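# Place a blue sponge flat on the shelf's top tier

## Task

Put one blue sponge so it lies flat on the upper level of the shelf, without shifting the shelf and while every other sponge already there stays flat and separate from the rest; at the finish neither gripper may be in contact with any sponge.

## Robot and tools

Robot: two arms, left_arm and right_arm, each ending in a parallel two-finger gripper with a wrist camera. Head cameras cam_head_left and cam_head_right (896x504) sit on a floor stand behind the arms. The wrist cameras are cam_left_wrist and cam_right_wrist (672x504, fisheye).

Frames. The scene frame has its origin at table-top height, halfway between the two nominal arm bases. +x points out over the table, +z up, and left_arm is on the +y side. These names do not match image left and right. Measured bases: left_arm at (+0.028, +0.365, +0.044) m, right_arm at (+0.028, -0.352, +0.027) m, both almost unrotated. Each arm reports its hand pose (end_effector_position in metres, end_effector_quat_wxyz) in its own base frame, and its offsets also run along its own base axes. The reported point lies between the finger pads, roughly 1 cm behind the tips. The fingers point along the gripper's +z and separate along its y. Printed poses may be a few cm off, more so at long reach.

execute_actions(actions, cameras). actions is a list of actions. Each action is a table of up to 15 rows, one row per 1/30 s control step; a short table repeats its final row until step 15. Every row holds 14 numbers in [-1, 1]: dx, dy, dz, rx, ry, rz, opening for left_arm, followed by the same seven for right_arm. Both arms are always in the row. The six pose numbers are an offset, not a pose, measured from that arm's Hand target at the start of the action. Every row counts from that same start, not from the row before, and the next action starts again from the new Hand target, so sending the same offset twice moves twice as far. Scale: 1.0 equals 0.6 m for dx, dy, dz and 180 degrees for rotation. rx, ry, rz form a single rotation vector, turning about the Hand target's position. Opening is absolute: +1 is fully open (0.094 m) and -1 is shut. To leave an arm alone, give zeros for its six pose numbers and repeat its current opening, because 0 is itself an opening command. Images come back only when actions is empty or cameras names them. Camera names must be exact, or ["all"].

move(target, speed, blend, opening_speed, grip_force, blocking, cameras). target is one 14-number row as above, or a list of up to 15 rows. Every row is an offset from the Hand targets at the start of the move, not from the previous row. The grippers travel in straight lines. speed is the top path speed in m/s, from 0.002 to 2.9, default 0.25. Turning rate is capped at twice that value in rad/s. Give one number, or one per target. blend, in metres, rounds the corners of a list; 0 stops at each point. opening_speed is how fast the opening command changes, in units of the -1..1 scale per second, at least 0.2. Use it for gentle closing on soft things. grip_force is the pad force limit in newtons, from 10 to 50, as one number or one per arm. It persists until changed, and lower values close slowly. blocking=false returns after about 0.5 s while the motion continues. Paths do not avoid obstacles or the other arm. Faster moves overshoot more and strike harder. The result adds a move: line giving the ending (done, off_target, moving, held, fault) and any limits (paced = the sent pose was clipped, held = steps were withheld). done means the arm is at rest within 10 mm and 2 degrees of its target; it does not say whether anything is touched.

wait(seconds, cameras): lets time pass, from 0 to 3600 s, with no new command; it returns early if a running move ends. stop(cameras): brakes a running move. zoom_image(camera, region): enlarges a part of the newest image from cam_head_left, cam_head_right, cam_left_wrist or cam_right_wrist. region is [x0, y0, x1, y1] in pixels from the top-left corner, at most 504 on each side. read_manual(section): licence texts only. finished_scene(scene): closes the current scene, given by its number; this cannot be undone. Call nothing else after it in the same reply.

Results. Hand target is the last commanded pose after the controller's clipping, and the next offsets start from it. Per step, the controller limits orientation to 40 degrees from the measured one. Grippers often rest a few cm short of the target because of friction and weight; that is not a contact. A new execute_actions call, even with all zeros, requests the target again. Otherwise send the remaining distance as an offset. Tool commands shows each gripper's current opening command. grip_measured gives the measured finger opening on the same -1..1 scale. The last Joint positions entry per arm is the opening in metres. Joint torques are whole drive outputs; joints 1 to 3 wrap at ±28 N m. Joint velocities may be reported as within noise. Motor temperatures are also listed, and step readings list positions during actions.

Gripping. Readings run about 2.5 mm wide when empty. Once the pads touch, force rises about 1 N per 0.001 below the contact reading and then jumps to the force limit. Commanding well below the part's width squeezes hard, and soft sponges compress a lot. To release, command an opening well above grip_measured.

Avoid: dropping the sponge or releasing it while moving, and knocking or dragging the shelf. Also avoid toppling or pushing together the sponges already on the shelf, and anything leaving the table. Never let the arms or grippers hit each other or close one gripper on the other's fingers. Do not ram fixed objects; an arm blocked by something keeps pushing until you command it back past its gripper. Keep paths away from an arm's own base, where the elbow can swing suddenly. Motors heat when holding loads, reaching far out or pushing. MOTOR HOT appears at 75 °C, and at 90 °C an OVER-TEMPERATURE FAULT folds and disables that arm. At the end, open the gripper and lift clear so nothing touches the sponges.

Each tool is called as name([rows], argument=value, ...), one row to a line, values as JSON.

## Session

execute_actions(actions=[])

Scene clock: 0.00 s.
left_arm: end_effector_position=(+0.3096, -0.1456, +0.3748) grip_measured=+1.000 end_effector_quat_wxyz=(+0.489, +0.133, +0.767, -0.393) | right_arm: end_effector_position=(+0.3785, +0.1167, +0.4237) grip_measured=+1.000 end_effector_quat_wxyz=(+0.659, -0.136, +0.737, -0.065)
Joint positions: left_arm=[-0.074 1.052 1.159 -0.403 0.752 -0.301 0.094] | right_arm=[0.465 1.182 1.317 -0.267 0.377 -0.232 0.094]
Joint velocities: within noise
Joint torques (N m): no reading
Motor temperatures (°C): left_arm=[26 27 33 25 24 27 28] | right_arm=[29 30 28 27 27 28 28]
Heat: left arm: 33 °C; right arm: 30 °C.
Hand target: left_arm +0.3043, -0.1463, +0.3928; +0.510, +0.148, +0.751, -0.392 | right_arm +0.3730, +0.1131, +0.4410; +0.676, -0.124, +0.724, -0.060
Tool commands: left_gripper/opening=+1.0 right_gripper/opening=+1.0

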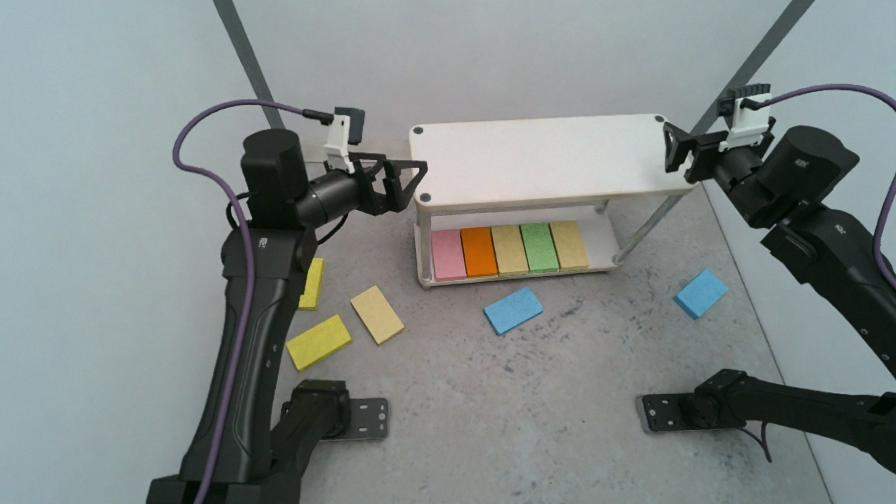

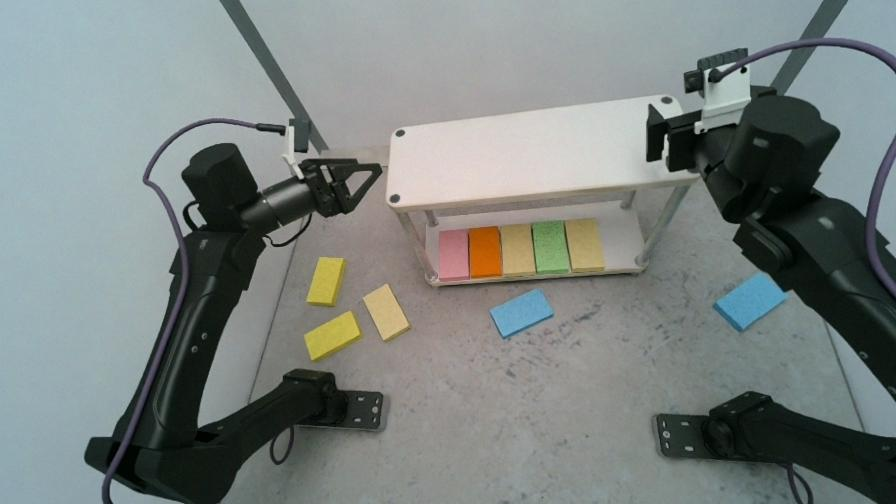

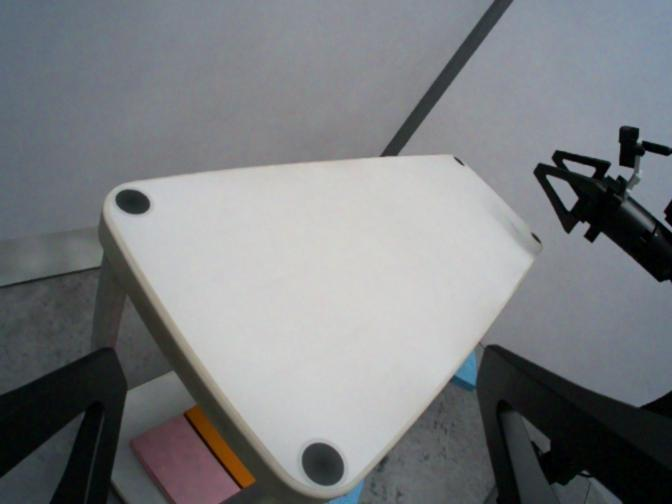

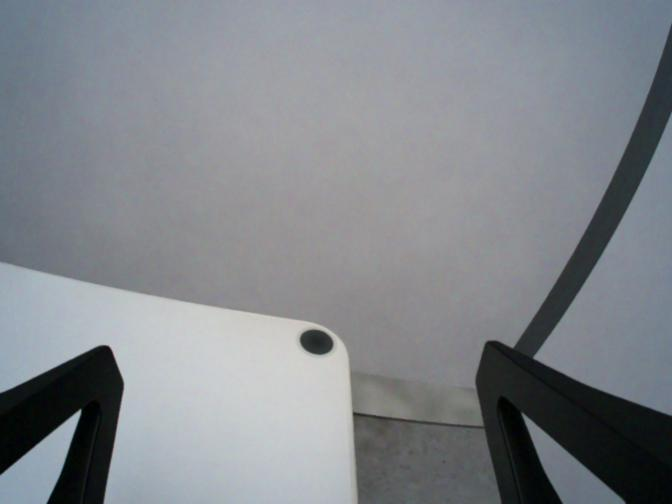

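move([
  [-0.14,-0.067,0,0.1,0.007,-0.05,1,0,0,0,0,0,0,1],
  [-0.1755,-0.241,-0.45,0.2326,0.0142,-0.1021,1,0,0,0,0,0,0,1],
], blend=0.04, cameras=["all"])

Scene clock: 6.23 s.
left_arm: end_effector_position=(+0.1937, -0.2867, +0.1196) grip_measured=+1.000 end_effector_quat_wxyz=(+0.319, +0.437, +0.824, -0.171) | right_arm: end_effector_position=(+0.3785, +0.1167, +0.4237) grip_measured=+1.000 end_effector_quat_wxyz=(+0.659, -0.136, +0.737, -0.065)
Joint positions: left_arm=[-0.979 1.234 0.742 -0.338 0 -0.005 0.094] | right_arm=[0.465 1.182 1.317 -0.267 0.377 -0.232 0.094]
Joint torques (N m): left_arm=[-0.36 -2.56 4.27 1.88 -0.11 -0.07] | right_arm=[-0.1 -4.46 6.76 2.21 -0.01 0.01]
Heat: left arm: 34 °C; right arm: 30 °C.
Hand target: left_arm +0.1990, -0.2909, +0.1228; +0.340, +0.427, +0.819, -0.177 | right_arm +0.3730, +0.1131, +0.4410; +0.676, -0.124, +0.724, -0.060
Off the commanded pose: left_arm 0.007 m, 3 deg | right_arm 0.018 m, 3 deg.
move: off_target (left_arm)

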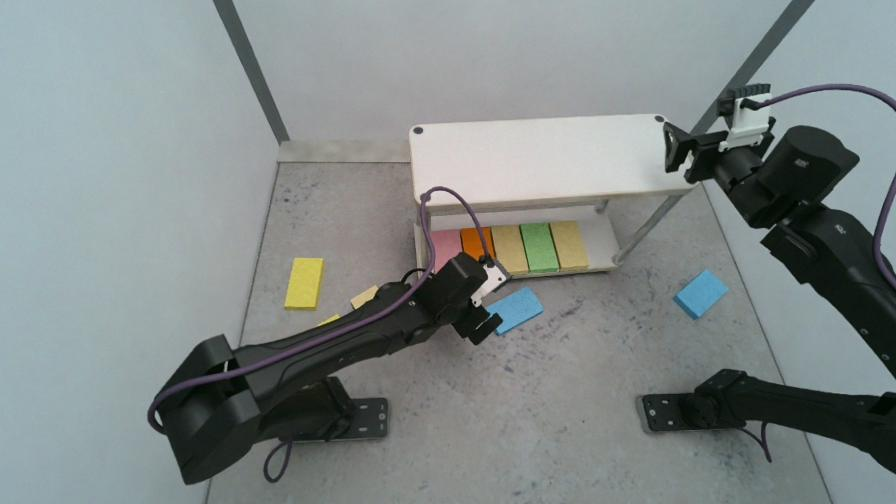

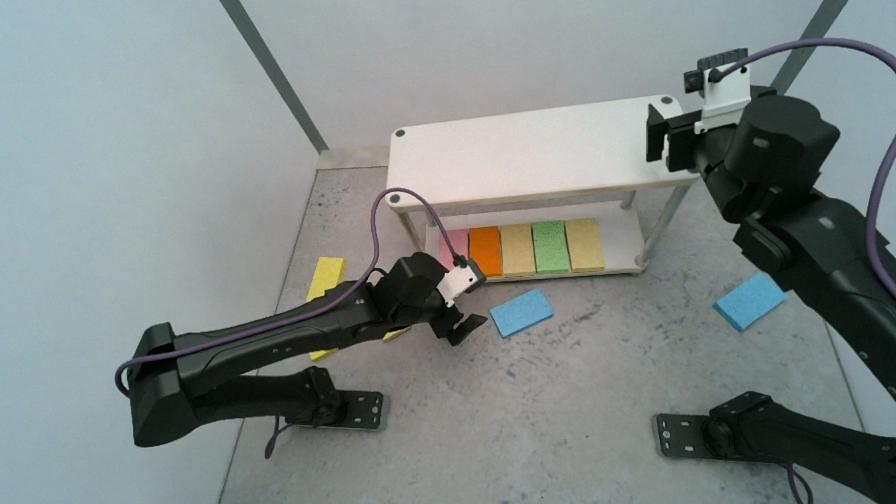

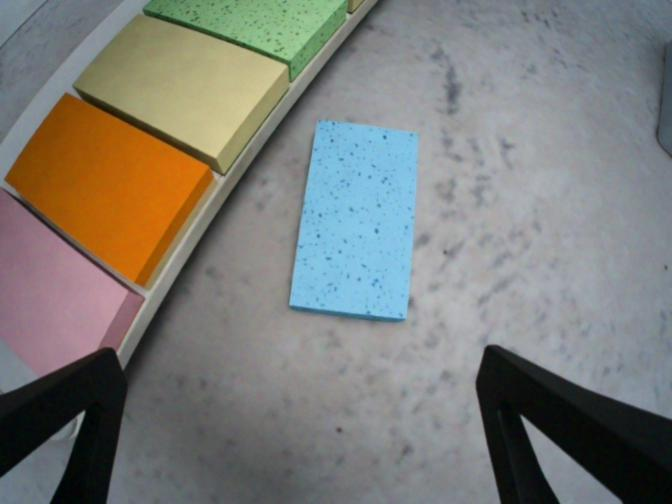

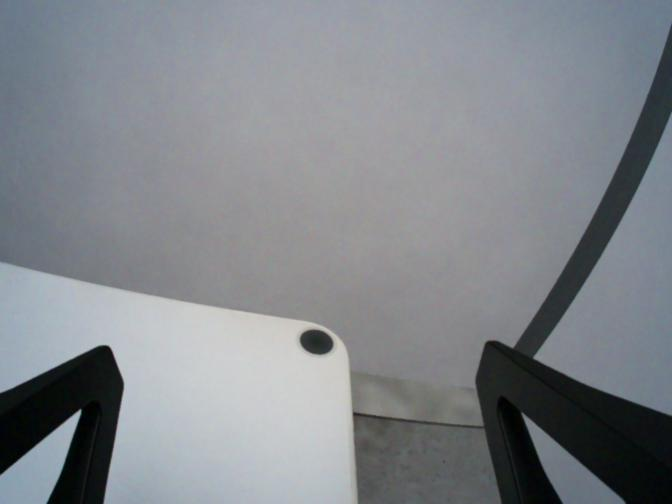

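move(target=[0.0583,-0.153,-0.14,-0.009,-0.0052,-0.0495,1,0,0,0,0,0,0,1], cameras=["cam_left_wrist"])

Scene clock: 10.27 s.
left_arm: end_effector_position=(+0.2224, -0.3538, +0.0128) grip_measured=+1.000 end_effector_quat_wxyz=(+0.296, +0.485, +0.803, -0.182) | right_arm: end_effector_position=(+0.3785, +0.1167, +0.4237) grip_measured=+1.000 end_effector_quat_wxyz=(+0.659, -0.136, +0.737, -0.065)
Joint positions: left_arm=[-0.979 1.773 0.771 0.137 0.075 0.08 0.094] | right_arm=[0.465 1.182 1.317 -0.267 0.377 -0.232 0.094]
Joint torques (N m): left_arm=[-0.18 -5.41 8.29 1.82 0.16 0.05] | right_arm=[-0.09 -4.46 6.76 2.21 -0.01 0.01]
Heat: left arm: 34 °C; right arm: 31 °C.
Hand target: left_arm +0.2340, -0.3827, +0.0388; +0.338, +0.486, +0.778, -0.211 | right_arm +0.3730, +0.1131, +0.4410; +0.676, -0.124, +0.724, -0.060
Off the commanded pose: left_arm 0.041 m, 6 deg | right_arm 0.018 m, 3 deg.
move: off_target (left_arm)

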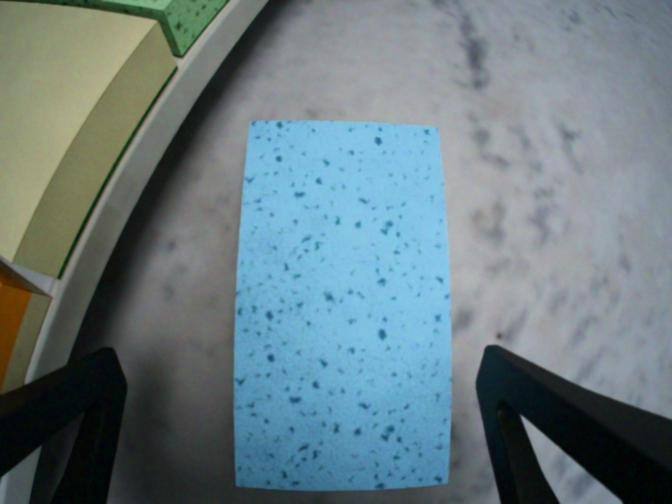

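move(target=[0.0033,-0.022,-0.047,-0.015,-0.0073,-0.011,1,0,0,0,0,0,0,1], cameras=["cam_left_wrist","cam_head_left"])

Scene clock: 12.63 s.
left_arm: end_effector_position=(+0.2307, -0.3754, -0.0073) grip_measured=+1.000 end_effector_quat_wxyz=(+0.322, +0.490, +0.783, -0.206) | right_arm: end_effector_position=(+0.3785, +0.1167, +0.4237) grip_measured=+1.000 end_effector_quat_wxyz=(+0.659, -0.136, +0.737, -0.065)
Joint positions: left_arm=[-0.979 1.909 0.771 0.347 0.105 0.096 0.094] | right_arm=[0.465 1.182 1.317 -0.267 0.377 -0.232 0.094]
Joint torques (N m): left_arm=[-0.23 -6.02 5.91 1.92 0.18 0.05] | right_arm=[-0.1 -4.45 6.75 2.21 -0.01 0.01]
Motor temperatures (°C): left_arm=[26 27 34 28 24 27 28] | right_arm=[29 30 30 32 27 28 28]
Heat: left arm: 34 °C; right arm: 32 °C.
Hand target: left_arm +0.2360, -0.3959, +0.0106; +0.354, +0.493, +0.761, -0.229 | right_arm +0.3730, +0.1131, +0.4410; +0.676, -0.124, +0.724, -0.060
Off the commanded pose: left_arm 0.028 m, 5 deg | right_arm 0.018 m, 3 deg.
move: off_target (left_arm)
Images, in order (width x height): cam_head_left 896x504, cam_left_wrist 672x504.

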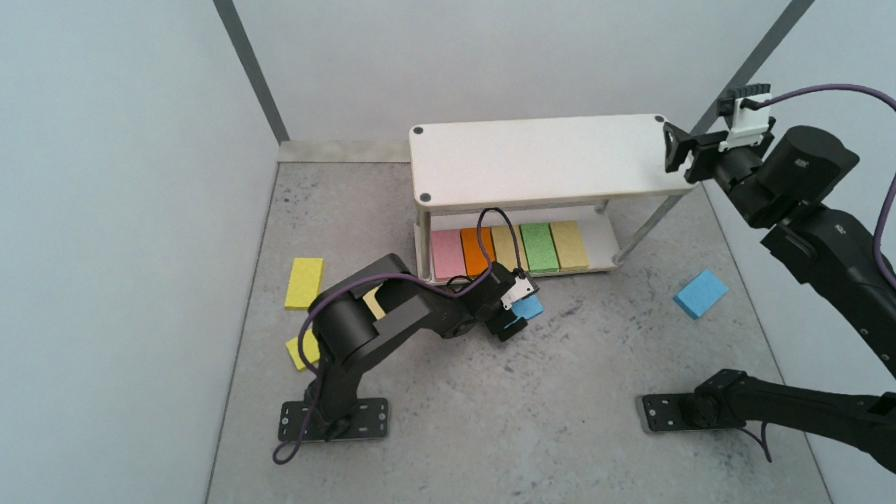

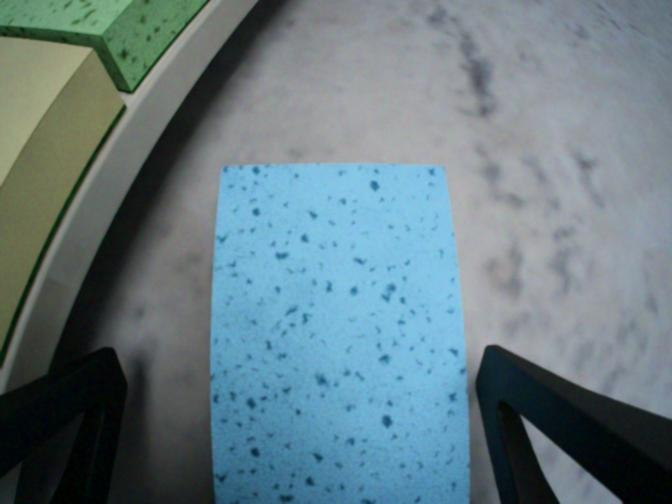

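move(target=[-0.016,-0.025,-0.037,0,0,0,1,0,0,0,0,0,0,1], cameras=["cam_left_wrist"])

Scene clock: 14.27 s.
left_arm: end_effector_position=(+0.2159, -0.3907, -0.0283) grip_measured=+1.000 end_effector_quat_wxyz=(+0.323, +0.504, +0.773, -0.212) | right_arm: end_effector_position=(+0.3785, +0.1167, +0.4237) grip_measured=+1.000 end_effector_quat_wxyz=(+0.659, -0.136, +0.737, -0.065)
Joint positions: left_arm=[-1.031 2.001 0.772 0.447 0.091 0.086 0.094] | right_arm=[0.465 1.182 1.317 -0.267 0.377 -0.232 0.094]
Joint torques (N m): left_arm=[-0.35 -5.96 6.61 1.82 -0.06 -0.11] | right_arm=[-0.1 -4.46 6.75 2.21 -0.01 0.01]
Heat: left arm: 34 °C; right arm: 33 °C.
Hand target: left_arm +0.2264, -0.4109, -0.0116; +0.354, +0.493, +0.761, -0.229 | right_arm +0.3730, +0.1131, +0.4410; +0.676, -0.124, +0.724, -0.060
Off the commanded pose: left_arm 0.028 m, 4 deg | right_arm 0.018 m, 3 deg.
move: off_target (left_arm)

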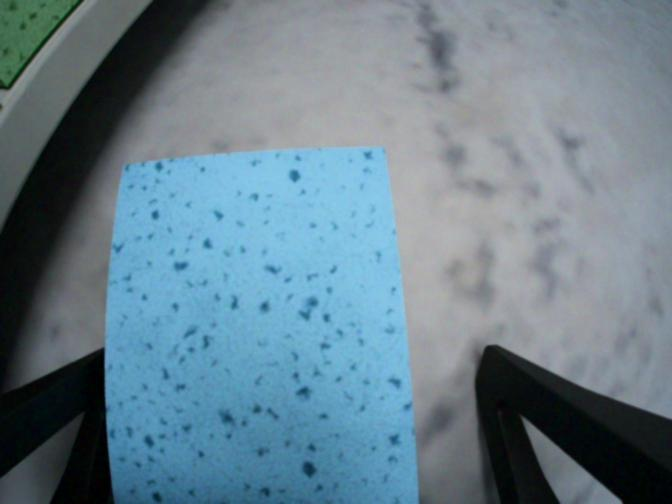

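move(target=[0.012,0.004,0,0,0,0,0.12,0,0,0,0,0,0,1], opening_speed=0.7, cameras=["cam_left_wrist"])

Scene clock: 16.40 s.
left_arm: end_effector_position=(+0.2192, -0.3915, -0.0283) grip_measured=+0.351 end_effector_quat_wxyz=(+0.325, +0.502, +0.773, -0.211) | right_arm: end_effector_position=(+0.3785, +0.1167, +0.4237) grip_measured=+1.000 end_effector_quat_wxyz=(+0.659, -0.136, +0.737, -0.065)
Joint positions: left_arm=[-1.027 2.008 0.78 0.449 0.089 0.089 0.063] | right_arm=[0.465 1.182 1.317 -0.267 0.377 -0.232 0.094]
Joint torques (N m): left_arm=[0.49 -5.98 6.69 1.77 0.12 0.04] | right_arm=[-0.1 -4.46 6.76 2.22 -0.01 0.01]
Heat: left arm: 34 °C; right arm: 33 °C.
Hand target: left_arm +0.2336, -0.4085, -0.0116; +0.354, +0.493, +0.761, -0.229 | right_arm +0.3730, +0.1131, +0.4410; +0.676, -0.124, +0.724, -0.060
Off the commanded pose: left_arm 0.028 m, 4 deg | right_arm 0.018 m, 3 deg.
move: off_target (left_arm)

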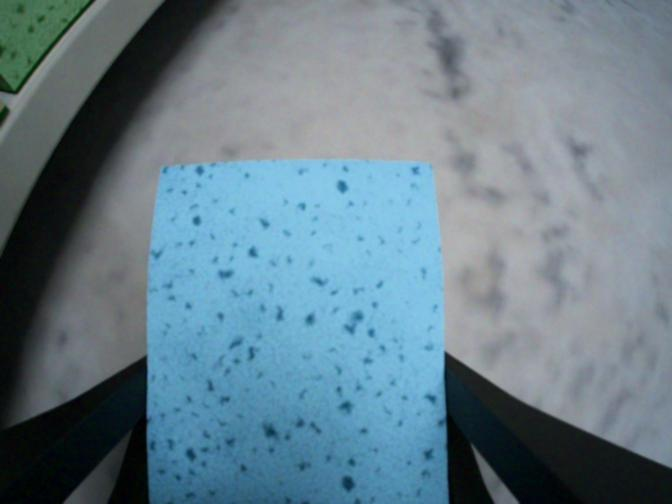

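move(target=[-0.095,0.164,0.661,0,0,0.033,0.12,0,0,0,0,0,0,1], cameras=["all"])

Scene clock: 21.20 s.
left_arm: end_effector_position=(+0.1807, -0.3130, +0.3703) grip_measured=+0.350 end_effector_quat_wxyz=(+0.356, +0.457, +0.788, -0.208) | right_arm: end_effector_position=(+0.3785, +0.1167, +0.4237) grip_measured=+1.000 end_effector_quat_wxyz=(+0.659, -0.136, +0.737, -0.065)
Joint positions: left_arm=[-1.048 1.402 1.832 -1.151 0.003 0.001 0.063] | right_arm=[0.465 1.182 1.317 -0.267 0.377 -0.232 0.094]
Joint torques (N m): left_arm=[-0.47 -2.67 8.76 1.14 -0.11 -0.08] | right_arm=[-0.1 -4.46 6.76 2.21 -0.01 0.01]
Heat: left arm: 35 °C; right arm: 34 °C.
Hand target: left_arm +0.1766, -0.3101, +0.3850; +0.366, +0.453, +0.785, -0.210 | right_arm +0.3730, +0.1131, +0.4410; +0.676, -0.124, +0.724, -0.060
Off the commanded pose: left_arm 0.016 m, 1 deg | right_arm 0.018 m, 3 deg.
move: off_target (left_arm)

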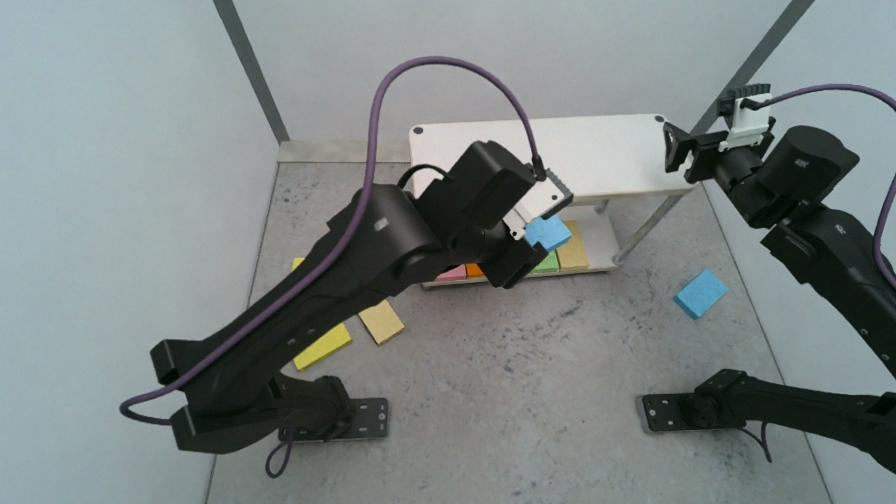

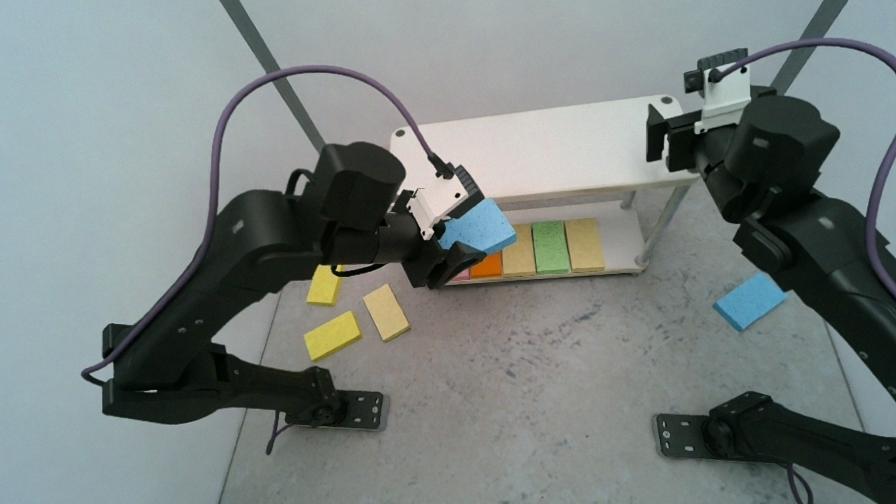

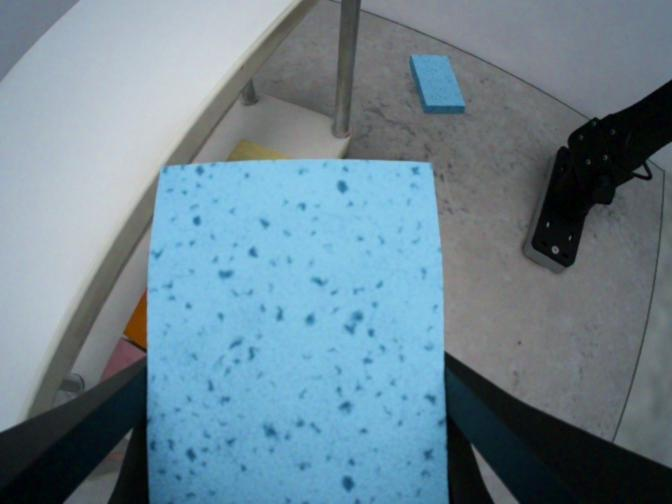

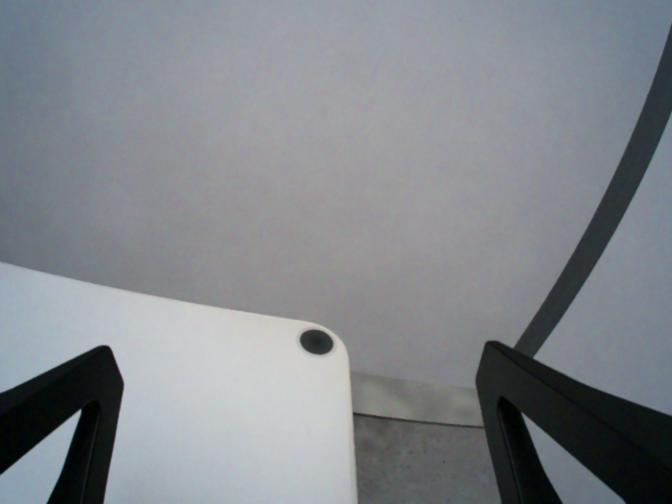

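move(target=[0.351,0.042,-0.017,0.012,0.0115,0.078,0.12,0,0,0,0,0,0,1], cameras=["all"])

Scene clock: 24.63 s.
left_arm: end_effector_position=(+0.3948, -0.2827, +0.3635) grip_measured=+0.350 end_effector_quat_wxyz=(+0.362, +0.347, +0.852, -0.149) | right_arm: end_effector_position=(+0.3785, +0.1167, +0.4237) grip_measured=+1.000 end_effector_quat_wxyz=(+0.659, -0.136, +0.737, -0.065)
Joint positions: left_arm=[-0.568 2.003 2.555 -1.329 0.149 0.142 0.063] | right_arm=[0.465 1.182 1.317 -0.267 0.377 -0.232 0.094]
Joint torques (N m): left_arm=[0.2 -6.89 7.98 1.11 0.21 0.04] | right_arm=[-0.09 -4.46 6.76 2.21 -0.01 0.01]
Heat: left arm: 36 °C; right arm: 35 °C.
Hand target: left_arm +0.3872, -0.2849, +0.3748; +0.366, +0.357, +0.845, -0.158 | right_arm +0.3730, +0.1131, +0.4410; +0.676, -0.124, +0.724, -0.060
Off the commanded pose: left_arm 0.014 m, 2 deg | right_arm 0.018 m, 3 deg.
move: off_target (left_arm)

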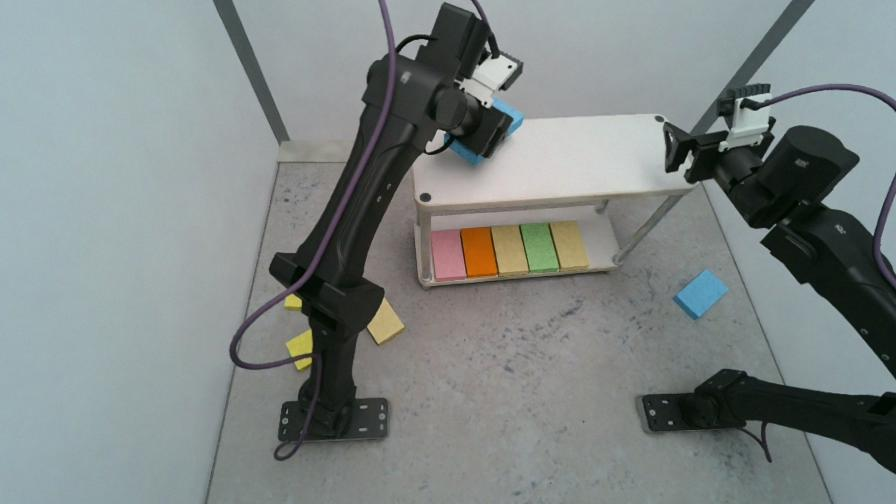

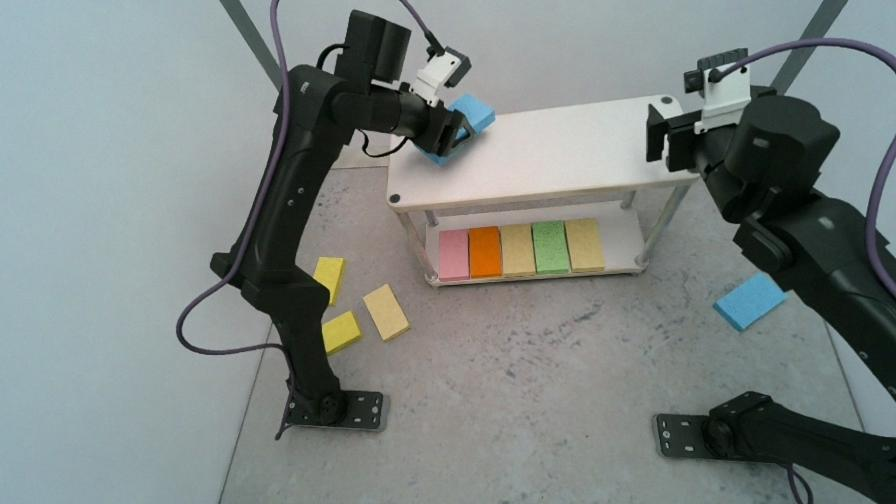

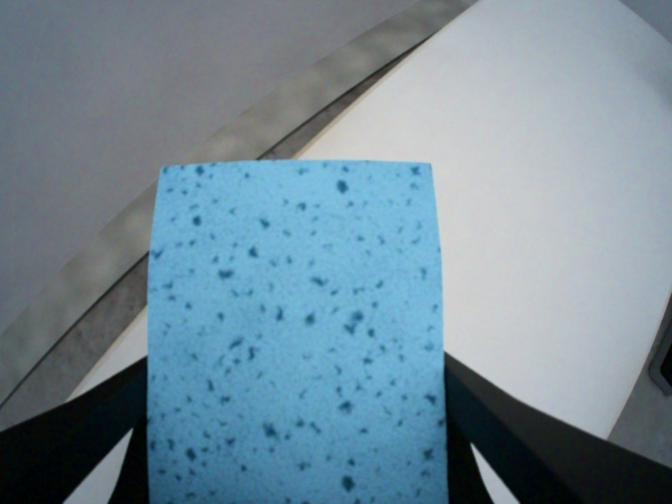

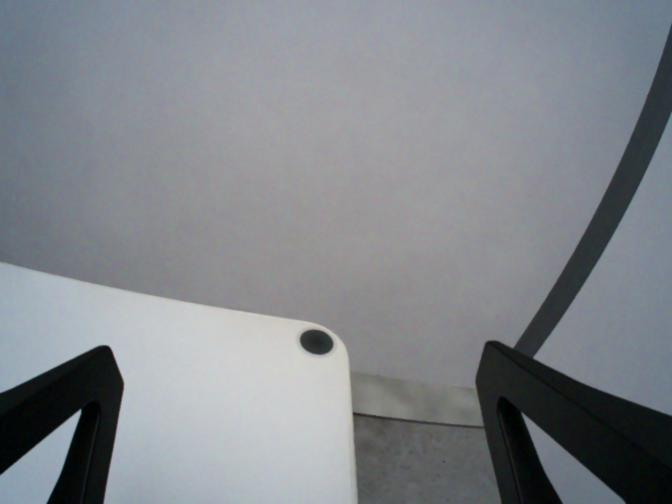

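move([
  [-0.047,0,-0.02,0,0,0,0.12,0,0,0,0,0,0,1],
  [-0.047,0,-0.07,0,0,0,0.12,0,0,0,0,0,0,1],
], speed=0.12, blend=0.01, cameras=["cam_head_right","cam_head_left","cam_left_wrist"])

Scene clock: 28.33 s.
left_arm: end_effector_position=(+0.3644, -0.2811, +0.3264) grip_measured=+0.350 end_effector_quat_wxyz=(+0.354, +0.358, +0.851, -0.151) | right_arm: end_effector_position=(+0.3785, +0.1167, +0.4237) grip_measured=+1.000 end_effector_quat_wxyz=(+0.659, -0.136, +0.737, -0.065)
Joint positions: left_arm=[-0.605 1.742 2.018 -1.065 0.138 0.135 0.063] | right_arm=[0.465 1.182 1.317 -0.267 0.377 -0.232 0.094]
Joint torques (N m): left_arm=[-0.51 -7.71 3.44 1.59 -0.01 -0.12] | right_arm=[-0.09 -4.48 6.76 2.21 -0.01 0.01]
Heat: left arm: 36 °C; right arm: 36 °C.
Hand target: left_arm +0.3590, -0.2849, +0.3328; +0.366, +0.357, +0.845, -0.158 | right_arm +0.3730, +0.1131, +0.4410; +0.676, -0.124, +0.724, -0.060
Off the commanded pose: left_arm 0.009 m, 2 deg | right_arm 0.018 m, 3 deg.
move: done
Images, in order (width x height): cam_head_left 896x504, cam_head_right 896x504, cam_left_wrist 672x504.

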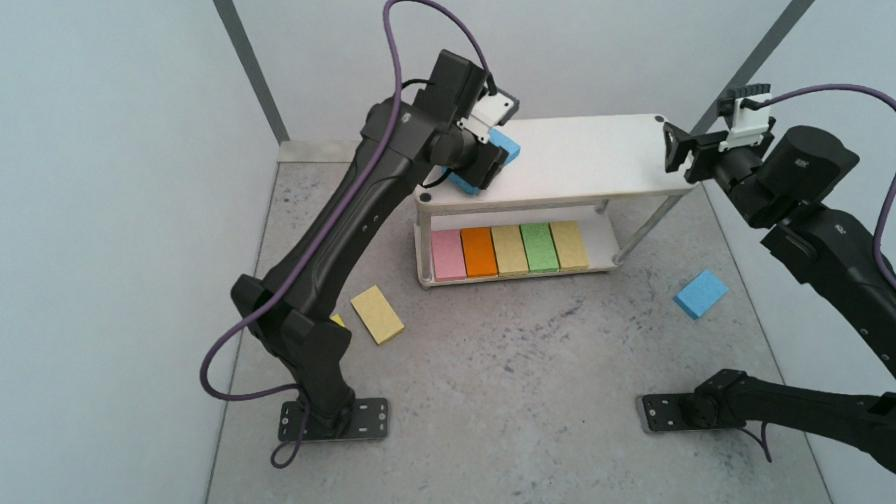

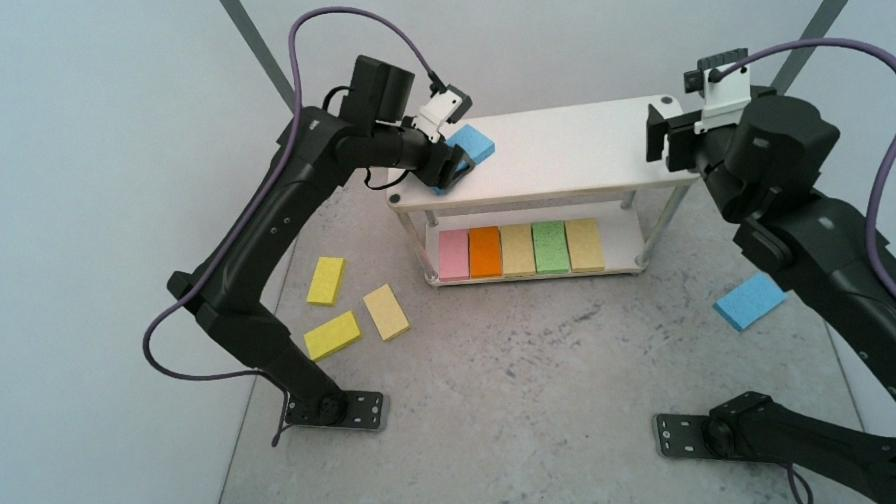

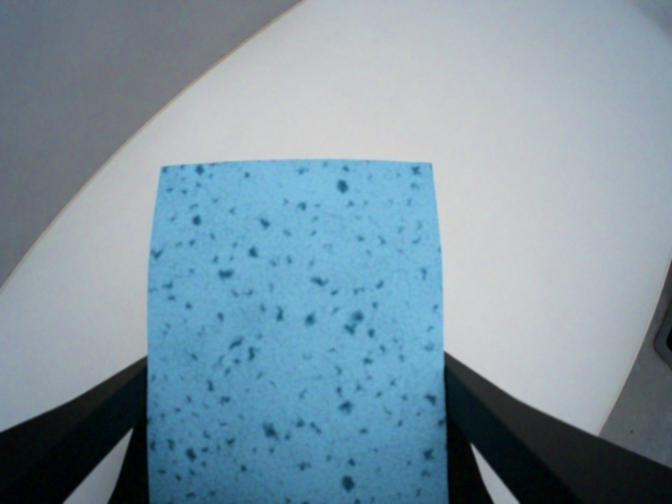

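move(target=[0.012,0,-0.02,0,0,0,0.12,0,0,0,0,0,0,1], speed=0.08, cameras=["cam_head_left"])

zoom_image(camera="cam_head_left", region=[390, 100, 590, 220])

Scene clock: 29.83 s.
left_arm: end_effector_position=(+0.3669, -0.2828, +0.3261) grip_measured=+0.350 end_effector_quat_wxyz=(+0.367, +0.356, +0.845, -0.154) | right_arm: end_effector_position=(+0.3785, +0.1167, +0.4237) grip_measured=+1.000 end_effector_quat_wxyz=(+0.659, -0.136, +0.737, -0.065)
Joint positions: left_arm=[-0.605 1.721 1.967 -1.007 0.138 0.133 0.063] | right_arm=[0.465 1.182 1.317 -0.267 0.377 -0.232 0.094]
Joint torques (N m): left_arm=[0.46 -6.37 3.02 1.58 0.08 -0.02] | right_arm=[-0.1 -4.46 6.76 2.22 -0.01 0.01]
Heat: left arm: 35 °C; right arm: 36 °C.
Hand target: left_arm +0.3662, -0.2849, +0.3208; +0.366, +0.357, +0.845, -0.158 | right_arm +0.3730, +0.1131, +0.4410; +0.676, -0.124, +0.724, -0.060
Off the commanded pose: left_arm 0.006 m, 0 deg | right_arm 0.018 m, 3 deg.
move: done

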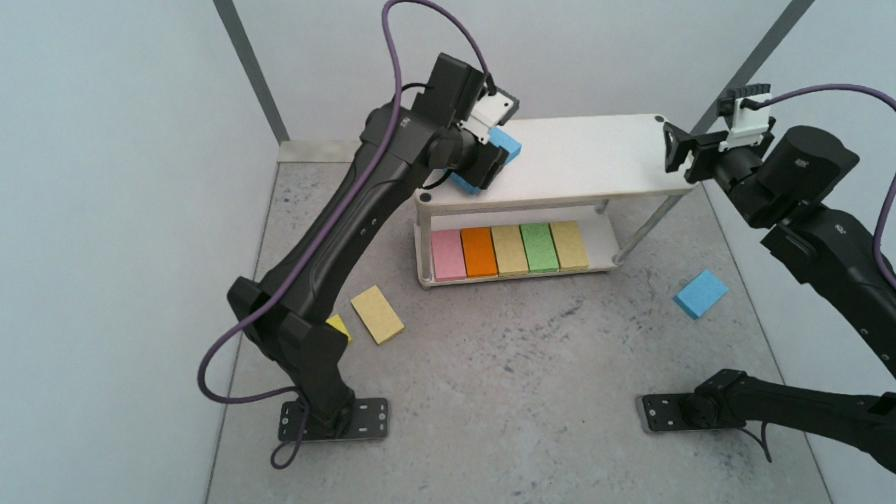

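Scaled by 2.520 from the camera's image (finer frame: 1280x720).

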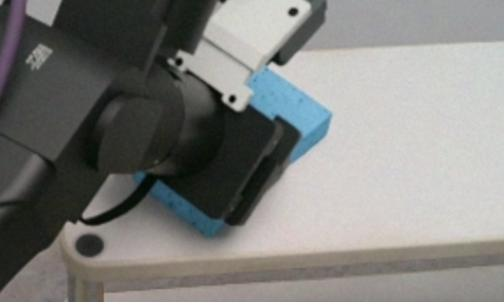

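move([
  [0,0,0.007,0,0,0,0.85,0,0,0,0,0,0,1],
  [-0.13,0.13,0.19,0,0,0,0.85,0,0,0,0,0,0,1],
], opening_speed=1.2, cameras=["cam_head_left","cam_left_wrist"])

Scene clock: 33.57 s.
left_arm: end_effector_position=(+0.2953, -0.2124, +0.4240) grip_measured=+0.848 end_effector_quat_wxyz=(+0.371, +0.355, +0.844, -0.153) | right_arm: end_effector_position=(+0.3785, +0.1167, +0.4237) grip_measured=+1.000 end_effector_quat_wxyz=(+0.659, -0.136, +0.737, -0.065)
Joint positions: left_arm=[-0.534 1.684 2.457 -1.535 0.186 0.182 0.087] | right_arm=[0.465 1.182 1.317 -0.267 0.377 -0.232 0.094]
Joint torques (N m): left_arm=[0.49 -4 6.68 1.1 0.24 0.03] | right_arm=[-0.1 -4.46 6.75 2.21 -0.01 0.01]
Heat: left arm: 35 °C; right arm: 36 °C.
Hand target: left_arm +0.2882, -0.2069, +0.4348; +0.366, +0.357, +0.845, -0.158 | right_arm +0.3730, +0.1131, +0.4410; +0.676, -0.124, +0.724, -0.060
Off the commanded pose: left_arm 0.014 m, 1 deg | right_arm 0.018 m, 3 deg.
joint sent to its limit (left arm) — joint 4 (wrist pitch), lower limit. The joint targets are off in position, not in orientation.
move: off_target (left_arm)

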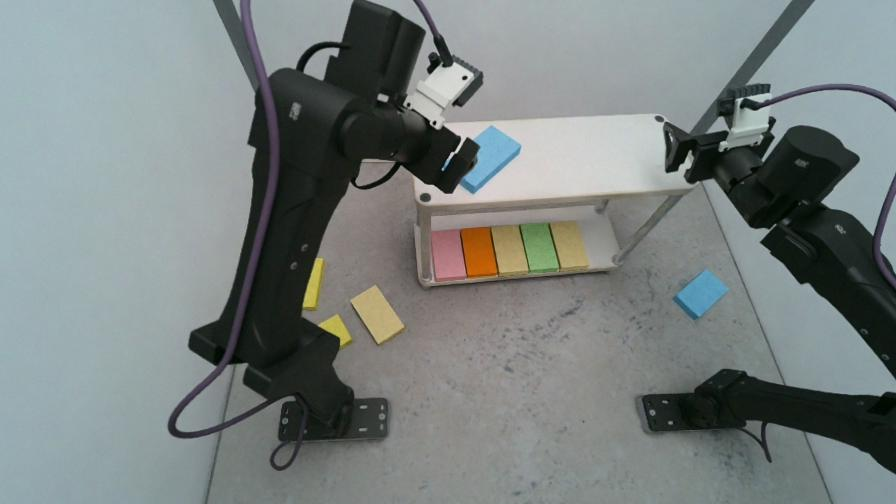

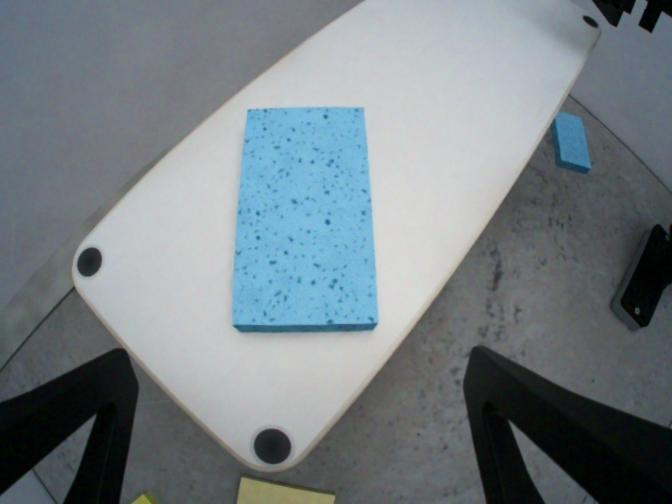

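finished_scene(scene=1)

The scene is finished: the task was done.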